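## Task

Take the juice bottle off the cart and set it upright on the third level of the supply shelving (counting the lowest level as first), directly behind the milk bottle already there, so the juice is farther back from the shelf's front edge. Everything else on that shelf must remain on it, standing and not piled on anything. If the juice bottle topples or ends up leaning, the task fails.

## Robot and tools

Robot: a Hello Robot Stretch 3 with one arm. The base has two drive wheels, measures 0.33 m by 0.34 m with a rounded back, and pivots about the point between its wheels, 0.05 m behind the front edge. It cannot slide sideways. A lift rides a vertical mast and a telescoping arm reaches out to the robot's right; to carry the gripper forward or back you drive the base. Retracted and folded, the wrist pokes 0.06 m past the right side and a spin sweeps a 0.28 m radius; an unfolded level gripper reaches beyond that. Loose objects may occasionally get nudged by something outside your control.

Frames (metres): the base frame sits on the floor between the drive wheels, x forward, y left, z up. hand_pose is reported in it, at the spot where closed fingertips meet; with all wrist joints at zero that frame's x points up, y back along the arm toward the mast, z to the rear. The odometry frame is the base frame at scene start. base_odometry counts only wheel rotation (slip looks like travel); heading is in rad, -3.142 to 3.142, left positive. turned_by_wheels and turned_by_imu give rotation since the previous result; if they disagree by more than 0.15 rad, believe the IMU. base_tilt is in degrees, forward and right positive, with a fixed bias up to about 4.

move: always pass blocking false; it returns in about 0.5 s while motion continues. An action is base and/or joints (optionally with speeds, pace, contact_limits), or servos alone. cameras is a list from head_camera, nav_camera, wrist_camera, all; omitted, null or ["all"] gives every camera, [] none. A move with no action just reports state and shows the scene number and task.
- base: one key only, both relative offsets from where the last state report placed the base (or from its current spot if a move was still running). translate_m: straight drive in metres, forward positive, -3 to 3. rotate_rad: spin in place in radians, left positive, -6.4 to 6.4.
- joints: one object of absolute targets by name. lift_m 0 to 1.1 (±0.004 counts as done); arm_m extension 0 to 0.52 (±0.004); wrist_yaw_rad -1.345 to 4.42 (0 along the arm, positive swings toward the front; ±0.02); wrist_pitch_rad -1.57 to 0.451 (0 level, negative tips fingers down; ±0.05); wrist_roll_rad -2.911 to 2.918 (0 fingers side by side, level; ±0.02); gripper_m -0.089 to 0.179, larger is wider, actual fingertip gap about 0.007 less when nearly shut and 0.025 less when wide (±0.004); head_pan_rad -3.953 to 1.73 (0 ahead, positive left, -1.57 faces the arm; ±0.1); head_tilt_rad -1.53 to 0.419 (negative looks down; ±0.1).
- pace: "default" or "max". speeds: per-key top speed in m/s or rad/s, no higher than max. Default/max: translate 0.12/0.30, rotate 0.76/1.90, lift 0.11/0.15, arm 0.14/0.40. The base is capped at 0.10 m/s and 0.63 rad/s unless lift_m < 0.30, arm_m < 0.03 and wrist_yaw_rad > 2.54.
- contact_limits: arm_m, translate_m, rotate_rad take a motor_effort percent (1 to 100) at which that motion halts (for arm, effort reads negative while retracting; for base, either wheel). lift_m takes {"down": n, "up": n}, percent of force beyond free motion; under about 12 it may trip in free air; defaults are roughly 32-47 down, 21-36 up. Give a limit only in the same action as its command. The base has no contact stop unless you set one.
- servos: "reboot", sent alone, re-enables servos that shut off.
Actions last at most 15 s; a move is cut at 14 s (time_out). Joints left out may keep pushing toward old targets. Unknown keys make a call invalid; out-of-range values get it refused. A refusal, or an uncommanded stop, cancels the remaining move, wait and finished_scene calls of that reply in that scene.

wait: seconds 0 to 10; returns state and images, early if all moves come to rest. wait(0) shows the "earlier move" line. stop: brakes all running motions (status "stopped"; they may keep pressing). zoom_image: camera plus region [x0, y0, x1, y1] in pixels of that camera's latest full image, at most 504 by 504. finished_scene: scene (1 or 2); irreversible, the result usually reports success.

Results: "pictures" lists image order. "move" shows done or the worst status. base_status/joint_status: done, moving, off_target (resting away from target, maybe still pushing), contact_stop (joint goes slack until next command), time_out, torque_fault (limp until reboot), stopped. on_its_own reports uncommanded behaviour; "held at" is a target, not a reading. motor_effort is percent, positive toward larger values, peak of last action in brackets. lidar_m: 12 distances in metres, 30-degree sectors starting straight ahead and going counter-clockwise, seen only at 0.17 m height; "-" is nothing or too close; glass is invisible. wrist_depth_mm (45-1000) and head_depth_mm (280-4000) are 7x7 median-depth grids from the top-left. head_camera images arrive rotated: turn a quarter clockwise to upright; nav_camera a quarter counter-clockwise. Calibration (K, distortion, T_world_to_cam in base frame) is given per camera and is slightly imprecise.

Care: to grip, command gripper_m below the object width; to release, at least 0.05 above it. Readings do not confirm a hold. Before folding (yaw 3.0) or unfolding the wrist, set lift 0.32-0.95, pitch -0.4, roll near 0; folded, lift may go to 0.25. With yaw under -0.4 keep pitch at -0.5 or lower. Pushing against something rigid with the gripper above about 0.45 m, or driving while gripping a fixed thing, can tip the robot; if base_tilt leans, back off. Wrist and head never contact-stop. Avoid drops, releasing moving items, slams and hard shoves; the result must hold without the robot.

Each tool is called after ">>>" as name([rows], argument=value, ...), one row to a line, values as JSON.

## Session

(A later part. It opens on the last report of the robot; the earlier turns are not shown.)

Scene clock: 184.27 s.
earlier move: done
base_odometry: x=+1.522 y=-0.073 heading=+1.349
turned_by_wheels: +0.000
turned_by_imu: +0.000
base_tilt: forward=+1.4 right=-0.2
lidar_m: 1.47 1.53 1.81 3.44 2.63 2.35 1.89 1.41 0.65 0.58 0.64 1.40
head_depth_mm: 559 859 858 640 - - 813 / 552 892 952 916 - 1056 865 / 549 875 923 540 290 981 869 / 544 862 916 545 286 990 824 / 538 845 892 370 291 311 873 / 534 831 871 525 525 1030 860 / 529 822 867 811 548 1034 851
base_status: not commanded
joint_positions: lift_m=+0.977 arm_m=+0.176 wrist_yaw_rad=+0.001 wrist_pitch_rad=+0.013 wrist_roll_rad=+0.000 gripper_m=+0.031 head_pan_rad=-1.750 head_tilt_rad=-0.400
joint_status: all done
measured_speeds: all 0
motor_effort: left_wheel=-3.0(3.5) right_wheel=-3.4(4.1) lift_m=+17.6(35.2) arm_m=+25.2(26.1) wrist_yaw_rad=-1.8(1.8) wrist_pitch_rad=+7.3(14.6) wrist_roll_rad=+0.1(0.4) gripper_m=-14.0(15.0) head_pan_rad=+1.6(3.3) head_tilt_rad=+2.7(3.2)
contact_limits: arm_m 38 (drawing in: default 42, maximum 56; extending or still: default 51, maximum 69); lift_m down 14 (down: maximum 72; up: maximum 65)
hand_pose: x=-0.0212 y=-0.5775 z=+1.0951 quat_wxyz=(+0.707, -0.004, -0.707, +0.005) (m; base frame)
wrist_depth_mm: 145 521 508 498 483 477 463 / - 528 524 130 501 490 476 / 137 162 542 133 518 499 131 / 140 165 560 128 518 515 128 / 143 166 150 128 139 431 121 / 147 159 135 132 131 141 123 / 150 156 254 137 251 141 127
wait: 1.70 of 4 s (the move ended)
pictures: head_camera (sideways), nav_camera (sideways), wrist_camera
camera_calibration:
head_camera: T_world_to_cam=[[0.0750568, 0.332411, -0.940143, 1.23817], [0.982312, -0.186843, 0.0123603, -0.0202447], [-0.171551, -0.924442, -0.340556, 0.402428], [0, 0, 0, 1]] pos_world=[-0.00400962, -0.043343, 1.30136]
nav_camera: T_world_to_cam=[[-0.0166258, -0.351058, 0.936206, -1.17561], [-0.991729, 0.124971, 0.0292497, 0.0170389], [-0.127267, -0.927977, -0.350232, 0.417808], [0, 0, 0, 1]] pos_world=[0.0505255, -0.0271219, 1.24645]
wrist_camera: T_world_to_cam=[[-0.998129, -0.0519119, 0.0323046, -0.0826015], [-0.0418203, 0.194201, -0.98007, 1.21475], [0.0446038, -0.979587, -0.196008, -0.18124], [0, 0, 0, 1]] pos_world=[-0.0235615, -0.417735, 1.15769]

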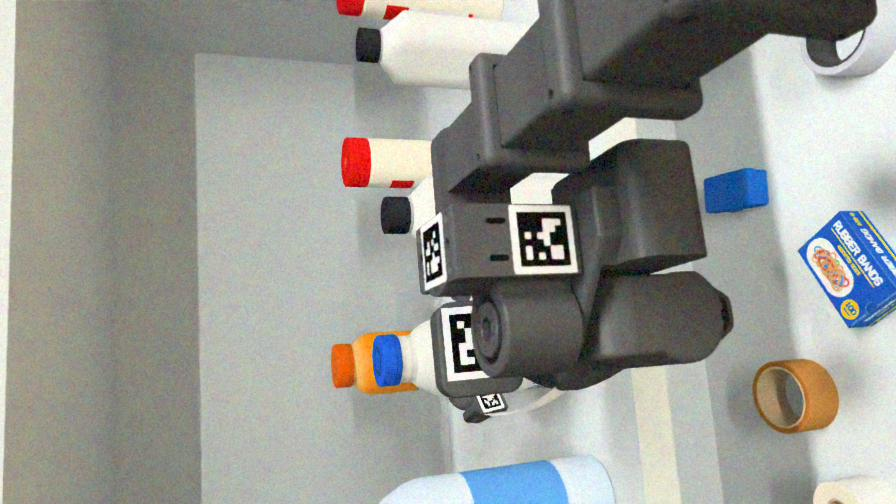

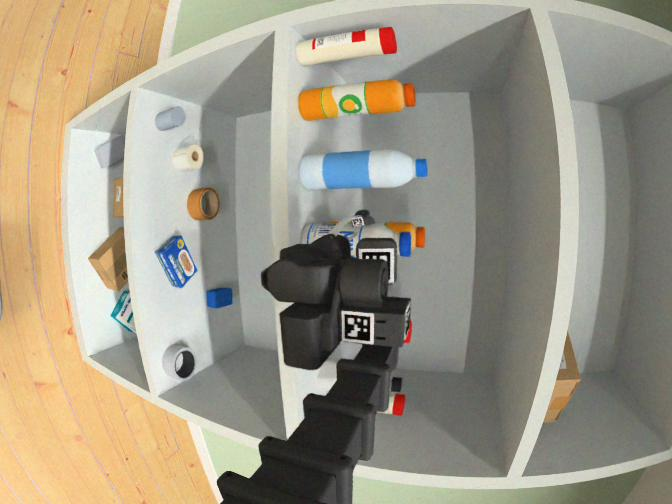

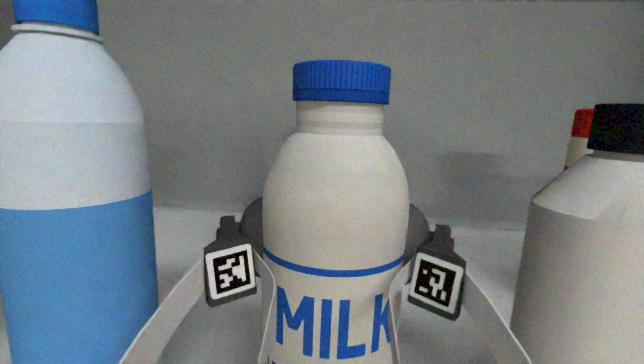

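Resting.

>>> move(blocking=false, joints={"gripper_m":0.117}, cameras=[])

>>> wait(seconds=2)

Scene clock: 184.90 s.
move: moving
base_odometry: x=+1.522 y=-0.073 heading=+1.349
turned_by_wheels: +0.000
turned_by_imu: +0.000
base_tilt: forward=+1.5 right=-0.3
lidar_m: 1.47 1.53 1.81 3.44 2.64 2.35 1.89 1.41 0.64 0.59 0.64 1.39
head_depth_mm: 560 859 860 641 - - 813 / 555 892 951 913 - 1051 866 / 547 877 925 540 290 983 870 / 542 864 919 545 287 987 827 / 539 847 896 370 291 310 873 / 534 834 876 528 550 1030 860 / 530 819 870 814 549 1030 855
base_status: not commanded
joint_positions: lift_m=+0.977 arm_m=+0.176 wrist_yaw_rad=+0.001 wrist_pitch_rad=+0.014 wrist_roll_rad=+0.000 gripper_m=+0.067 head_pan_rad=-1.750 head_tilt_rad=-0.400
joint_status: gripper_m moving
measured_speeds: all 0
motor_effort: left_wheel=-3.1(3.3) right_wheel=-3.4(3.9) lift_m=+17.6(17.7) arm_m=+24.0(25.1) wrist_yaw_rad=-1.4(1.8) wrist_pitch_rad=+6.9(7.6) wrist_roll_rad=-0.1(0.3) gripper_m=+76.4(76.4) head_pan_rad=+0.9(2.0) head_tilt_rad=+3.1(3.3)
contact_limits: arm_m 38 (drawing in: default 42, maximum 56; extending or still: default 51, maximum 69); lift_m down 14 (down: maximum 72; up: maximum 65)
hand_pose: x=-0.0212 y=-0.5775 z=+1.0953 quat_wxyz=(+0.707, -0.004, -0.707, +0.005) (m; base frame)
wrist_depth_mm: 144 517 502 497 483 477 465 / - 529 527 131 496 491 479 / 137 162 539 134 509 504 131 / 139 164 558 128 523 520 128 / 142 166 150 128 140 429 121 / 147 157 133 132 133 141 123 / 151 156 244 137 242 137 127
pictures: none
No camera images: "cameras" was empty.

Scene clock: 185.80 s.
earlier move: done
base_odometry: x=+1.522 y=-0.073 heading=+1.349
turned_by_wheels: +0.000
turned_by_imu: +0.000
base_tilt: forward=+1.3 right=-0.2
lidar_m: 1.47 1.53 1.81 3.45 2.64 2.36 1.89 1.41 0.64 0.58 0.64 1.40
head_depth_mm: 561 862 860 639 - - 814 / 555 889 948 916 - 1053 864 / 550 877 921 542 290 980 870 / 544 861 919 544 286 987 826 / 540 847 895 369 291 311 872 / 533 833 874 524 527 1028 862 / 528 819 867 548 548 1029 851
base_status: not commanded
joint_positions: lift_m=+0.977 arm_m=+0.176 wrist_yaw_rad=+0.001 wrist_pitch_rad=+0.025 wrist_roll_rad=+0.000 gripper_m=+0.117 head_pan_rad=-1.750 head_tilt_rad=-0.400
joint_status: all done
measured_speeds: all 0
motor_effort: left_wheel=-2.6(3.3) right_wheel=-3.5(4.2) lift_m=+17.6(17.7) arm_m=+23.6(25.1) wrist_yaw_rad=-1.6(2.1) wrist_pitch_rad=+5.1(7.6) wrist_roll_rad=-0.1(0.4) gripper_m=+0.3(78.7) head_pan_rad=+0.0(2.2) head_tilt_rad=+3.1(3.6)
contact_limits: arm_m 38 (drawing in: default 42, maximum 56; extending or still: default 51, maximum 69); lift_m down 14 (down: maximum 72; up: maximum 65)
hand_pose: x=-0.0212 y=-0.5777 z=+1.0979 quat_wxyz=(+0.707, -0.008, -0.707, +0.009) (m; base frame)
wrist_depth_mm: 144 517 507 500 489 475 468 / - 530 519 140 501 491 480 / 138 162 540 134 512 502 136 / 139 164 558 130 517 516 128 / 143 153 150 128 139 144 121 / 146 124 146 132 141 129 123 / - 172 260 136 258 148 126
wait: 0.90 of 2 s (the move ended)
pictures: head_camera (sideways), nav_camera (sideways), wrist_camera
camera_calibration:
head_camera: T_world_to_cam=[[0.0750568, 0.332411, -0.940143, 1.23817], [0.982312, -0.186843, 0.0123603, -0.0202447], [-0.171551, -0.924442, -0.340556, 0.402428], [0, 0, 0, 1]] pos_world=[-0.00400962, -0.043343, 1.30136]
nav_camera: T_world_to_cam=[[-0.0166258, -0.351058, 0.936206, -1.17561], [-0.991729, 0.124971, 0.0292497, 0.0170389], [-0.127267, -0.927977, -0.350232, 0.417808], [0, 0, 0, 1]] pos_world=[0.0505255, -0.0271219, 1.24645]
wrist_camera: T_world_to_cam=[[-0.998129, -0.0515428, 0.0328859, -0.0831298], [-0.041816, 0.18309, -0.982206, 1.21356], [0.0446046, -0.981744, -0.184903, -0.194293], [0, 0, 0, 1]] pos_world=[-0.0235615, -0.417222, 1.15878]

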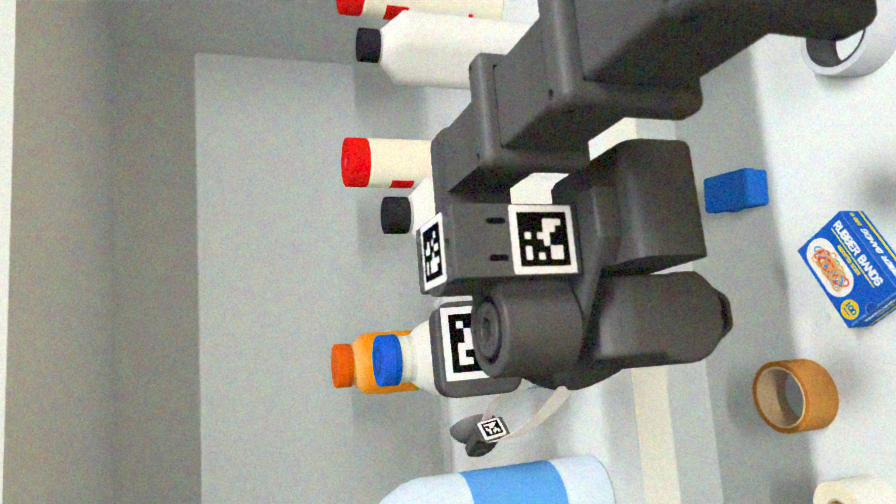

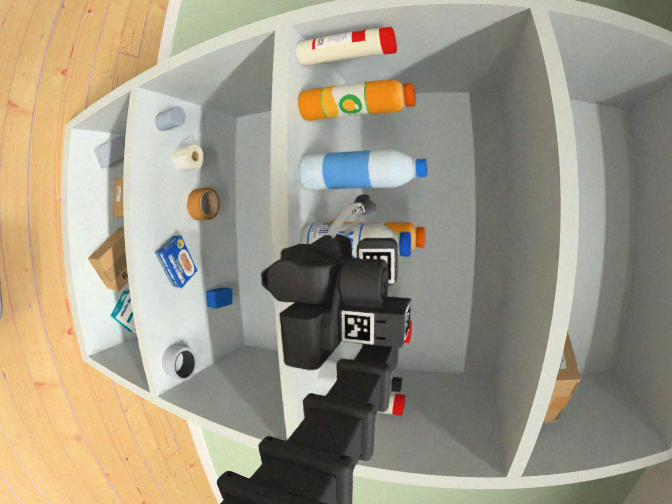

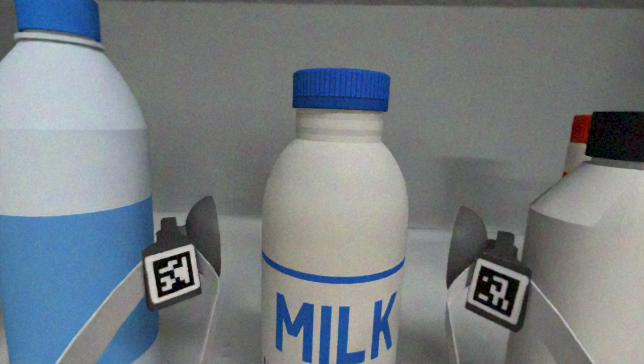

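>>> move(blocking=false, joints={"arm_m":0.0}, cameras=[])

>>> wait(seconds=4)

Scene clock: 186.47 s.
move: moving
base_odometry: x=+1.522 y=-0.073 heading=+1.349
turned_by_wheels: +0.000
turned_by_imu: +0.000
base_tilt: forward=+1.4 right=-0.2
lidar_m: 1.47 1.53 1.81 3.45 2.64 2.35 1.89 1.40 0.65 0.59 0.64 1.40
head_depth_mm: 560 862 858 637 - - 842 / 555 893 951 913 - 1016 868 / 550 875 921 544 302 985 868 / 543 861 916 945 - 986 824 / 538 850 890 518 287 292 874 / 533 830 875 525 527 1025 863 / 530 818 871 547 548 1031 850
base_status: not commanded
joint_positions: lift_m=+0.977 arm_m=+0.158 wrist_yaw_rad=+0.002 wrist_pitch_rad=+0.025 wrist_roll_rad=+0.000 gripper_m=+0.117 head_pan_rad=-1.750 head_tilt_rad=-0.400
joint_status: arm_m moving
measured_speeds: translate_m=+0.000 rotate_rad=+0.000 lift_m=+0.000 arm_m=-0.068 wrist_yaw_rad=+0.010 wrist_pitch_rad=+0.000 wrist_roll_rad=+0.000 head_pan_rad=+0.000 head_tilt_rad=+0.000
motor_effort: left_wheel=-3.0(3.4) right_wheel=-4.0(4.1) lift_m=+17.3(17.7) arm_m=-25.3(26.4) wrist_yaw_rad=-2.4(2.4) wrist_pitch_rad=+4.6(5.5) wrist_roll_rad=-0.2(0.3) gripper_m=+0.1(1.2) head_pan_rad=+1.4(1.8) head_tilt_rad=+2.9(3.8)
contact_limits: lift_m down 14 (down: maximum 72; up: maximum 65)
hand_pose: x=-0.0210 y=-0.5601 z=+1.0980 quat_wxyz=(+0.707, -0.008, -0.707, +0.009) (m; base frame)
wrist_depth_mm: 157 534 525 517 500 491 484 / - 549 544 150 515 506 493 / 148 165 558 149 526 515 142 / 152 167 572 144 543 534 138 / 155 163 155 144 152 147 134 / 161 124 300 148 159 128 138 / - 180 258 153 259 161 143
pictures: none
No camera images: "cameras" was empty.

Scene clock: 188.50 s.
earlier move: done
base_odometry: x=+1.522 y=-0.073 heading=+1.349
turned_by_wheels: +0.000
turned_by_imu: -0.001
base_tilt: forward=+1.3 right=-0.3
lidar_m: 1.47 1.53 1.81 3.44 2.63 2.36 1.89 1.41 0.64 0.59 0.64 1.40
head_depth_mm: 561 863 859 640 626 - - / 554 891 953 850 627 - - / 549 878 922 579 572 - - / 543 860 915 753 558 - - / 538 846 895 542 561 - - / 533 834 877 762 577 1029 854 / 528 819 867 814 529 1029 850
base_status: not commanded
joint_positions: lift_m=+0.977 arm_m=+0.000 wrist_yaw_rad=+0.002 wrist_pitch_rad=+0.025 wrist_roll_rad=+0.000 gripper_m=+0.117 head_pan_rad=-1.750 head_tilt_rad=-0.400
joint_status: all done
measured_speeds: all 0
motor_effort: left_wheel=-2.6(3.5) right_wheel=-3.6(4.1) lift_m=+17.5(17.7) arm_m=-24.4(26.4) wrist_yaw_rad=-2.4(2.6) wrist_pitch_rad=+5.1(5.5) wrist_roll_rad=-0.2(0.3) gripper_m=+0.1(1.6) head_pan_rad=+0.9(2.3) head_tilt_rad=+3.9(4.1)
contact_limits: lift_m down 14 (down: maximum 72; up: maximum 65)
hand_pose: x=-0.0210 y=-0.4017 z=+1.0982 quat_wxyz=(+0.707, -0.008, -0.707, +0.009) (m; base frame)
wrist_depth_mm: 473 685 682 663 648 640 629 / 440 587 692 677 665 651 637 / 318 333 317 316 679 426 656 / 325 616 324 306 693 305 362 / 371 339 333 318 474 432 362 / 329 124 320 323 353 129 349 / - 298 295 288 285 275 283
wait: 2.03 of 4 s (the move ended)
pictures: head_camera (sideways), nav_camera (sideways), wrist_camera
camera_calibration:
head_camera: T_world_to_cam=[[0.0750568, 0.332411, -0.940143, 1.23817], [0.982312, -0.186843, 0.0123603, -0.0202447], [-0.171551, -0.924442, -0.340556, 0.402428], [0, 0, 0, 1]] pos_world=[-0.00400962, -0.043343, 1.30136]
nav_camera: T_world_to_cam=[[-0.0166258, -0.351058, 0.936206, -1.17561], [-0.991729, 0.124971, 0.0292497, 0.0170389], [-0.127267, -0.927977, -0.350232, 0.417808], [0, 0, 0, 1]] pos_world=[0.0505255, -0.0271219, 1.24645]
wrist_camera: T_world_to_cam=[[-0.998089, -0.0523203, 0.0328724, -0.0741334], [-0.0419085, 0.182262, -0.982357, 1.18141], [0.0454058, -0.981857, -0.184106, -0.0224251], [0, 0, 0, 1]] pos_world=[-0.0234622, -0.241223, 1.15888]

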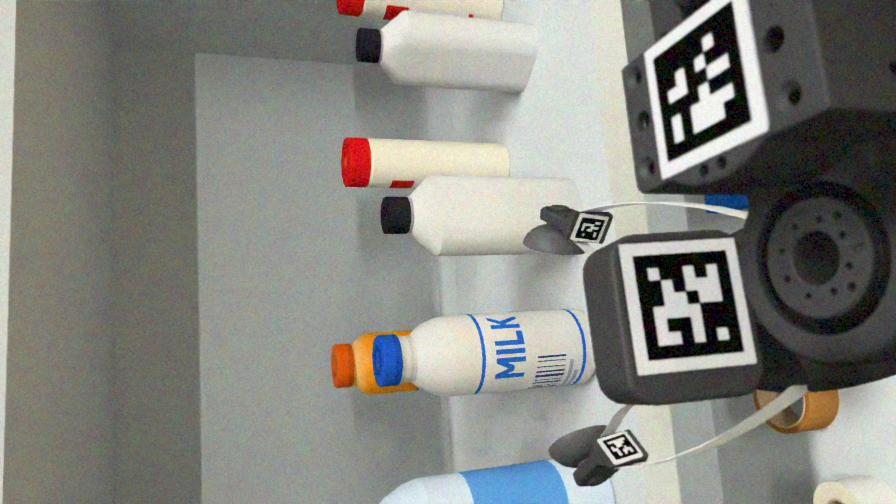

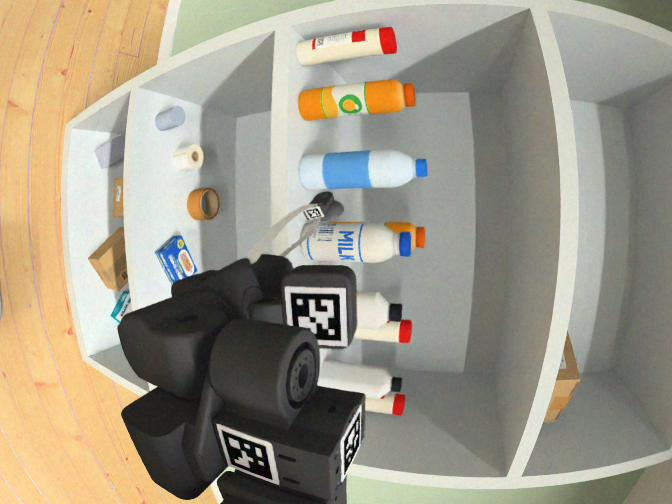

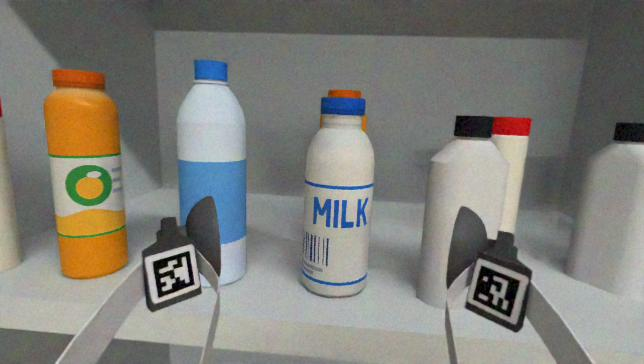

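>>> finished_scene(scene=2)

The scene is finished: the task was done.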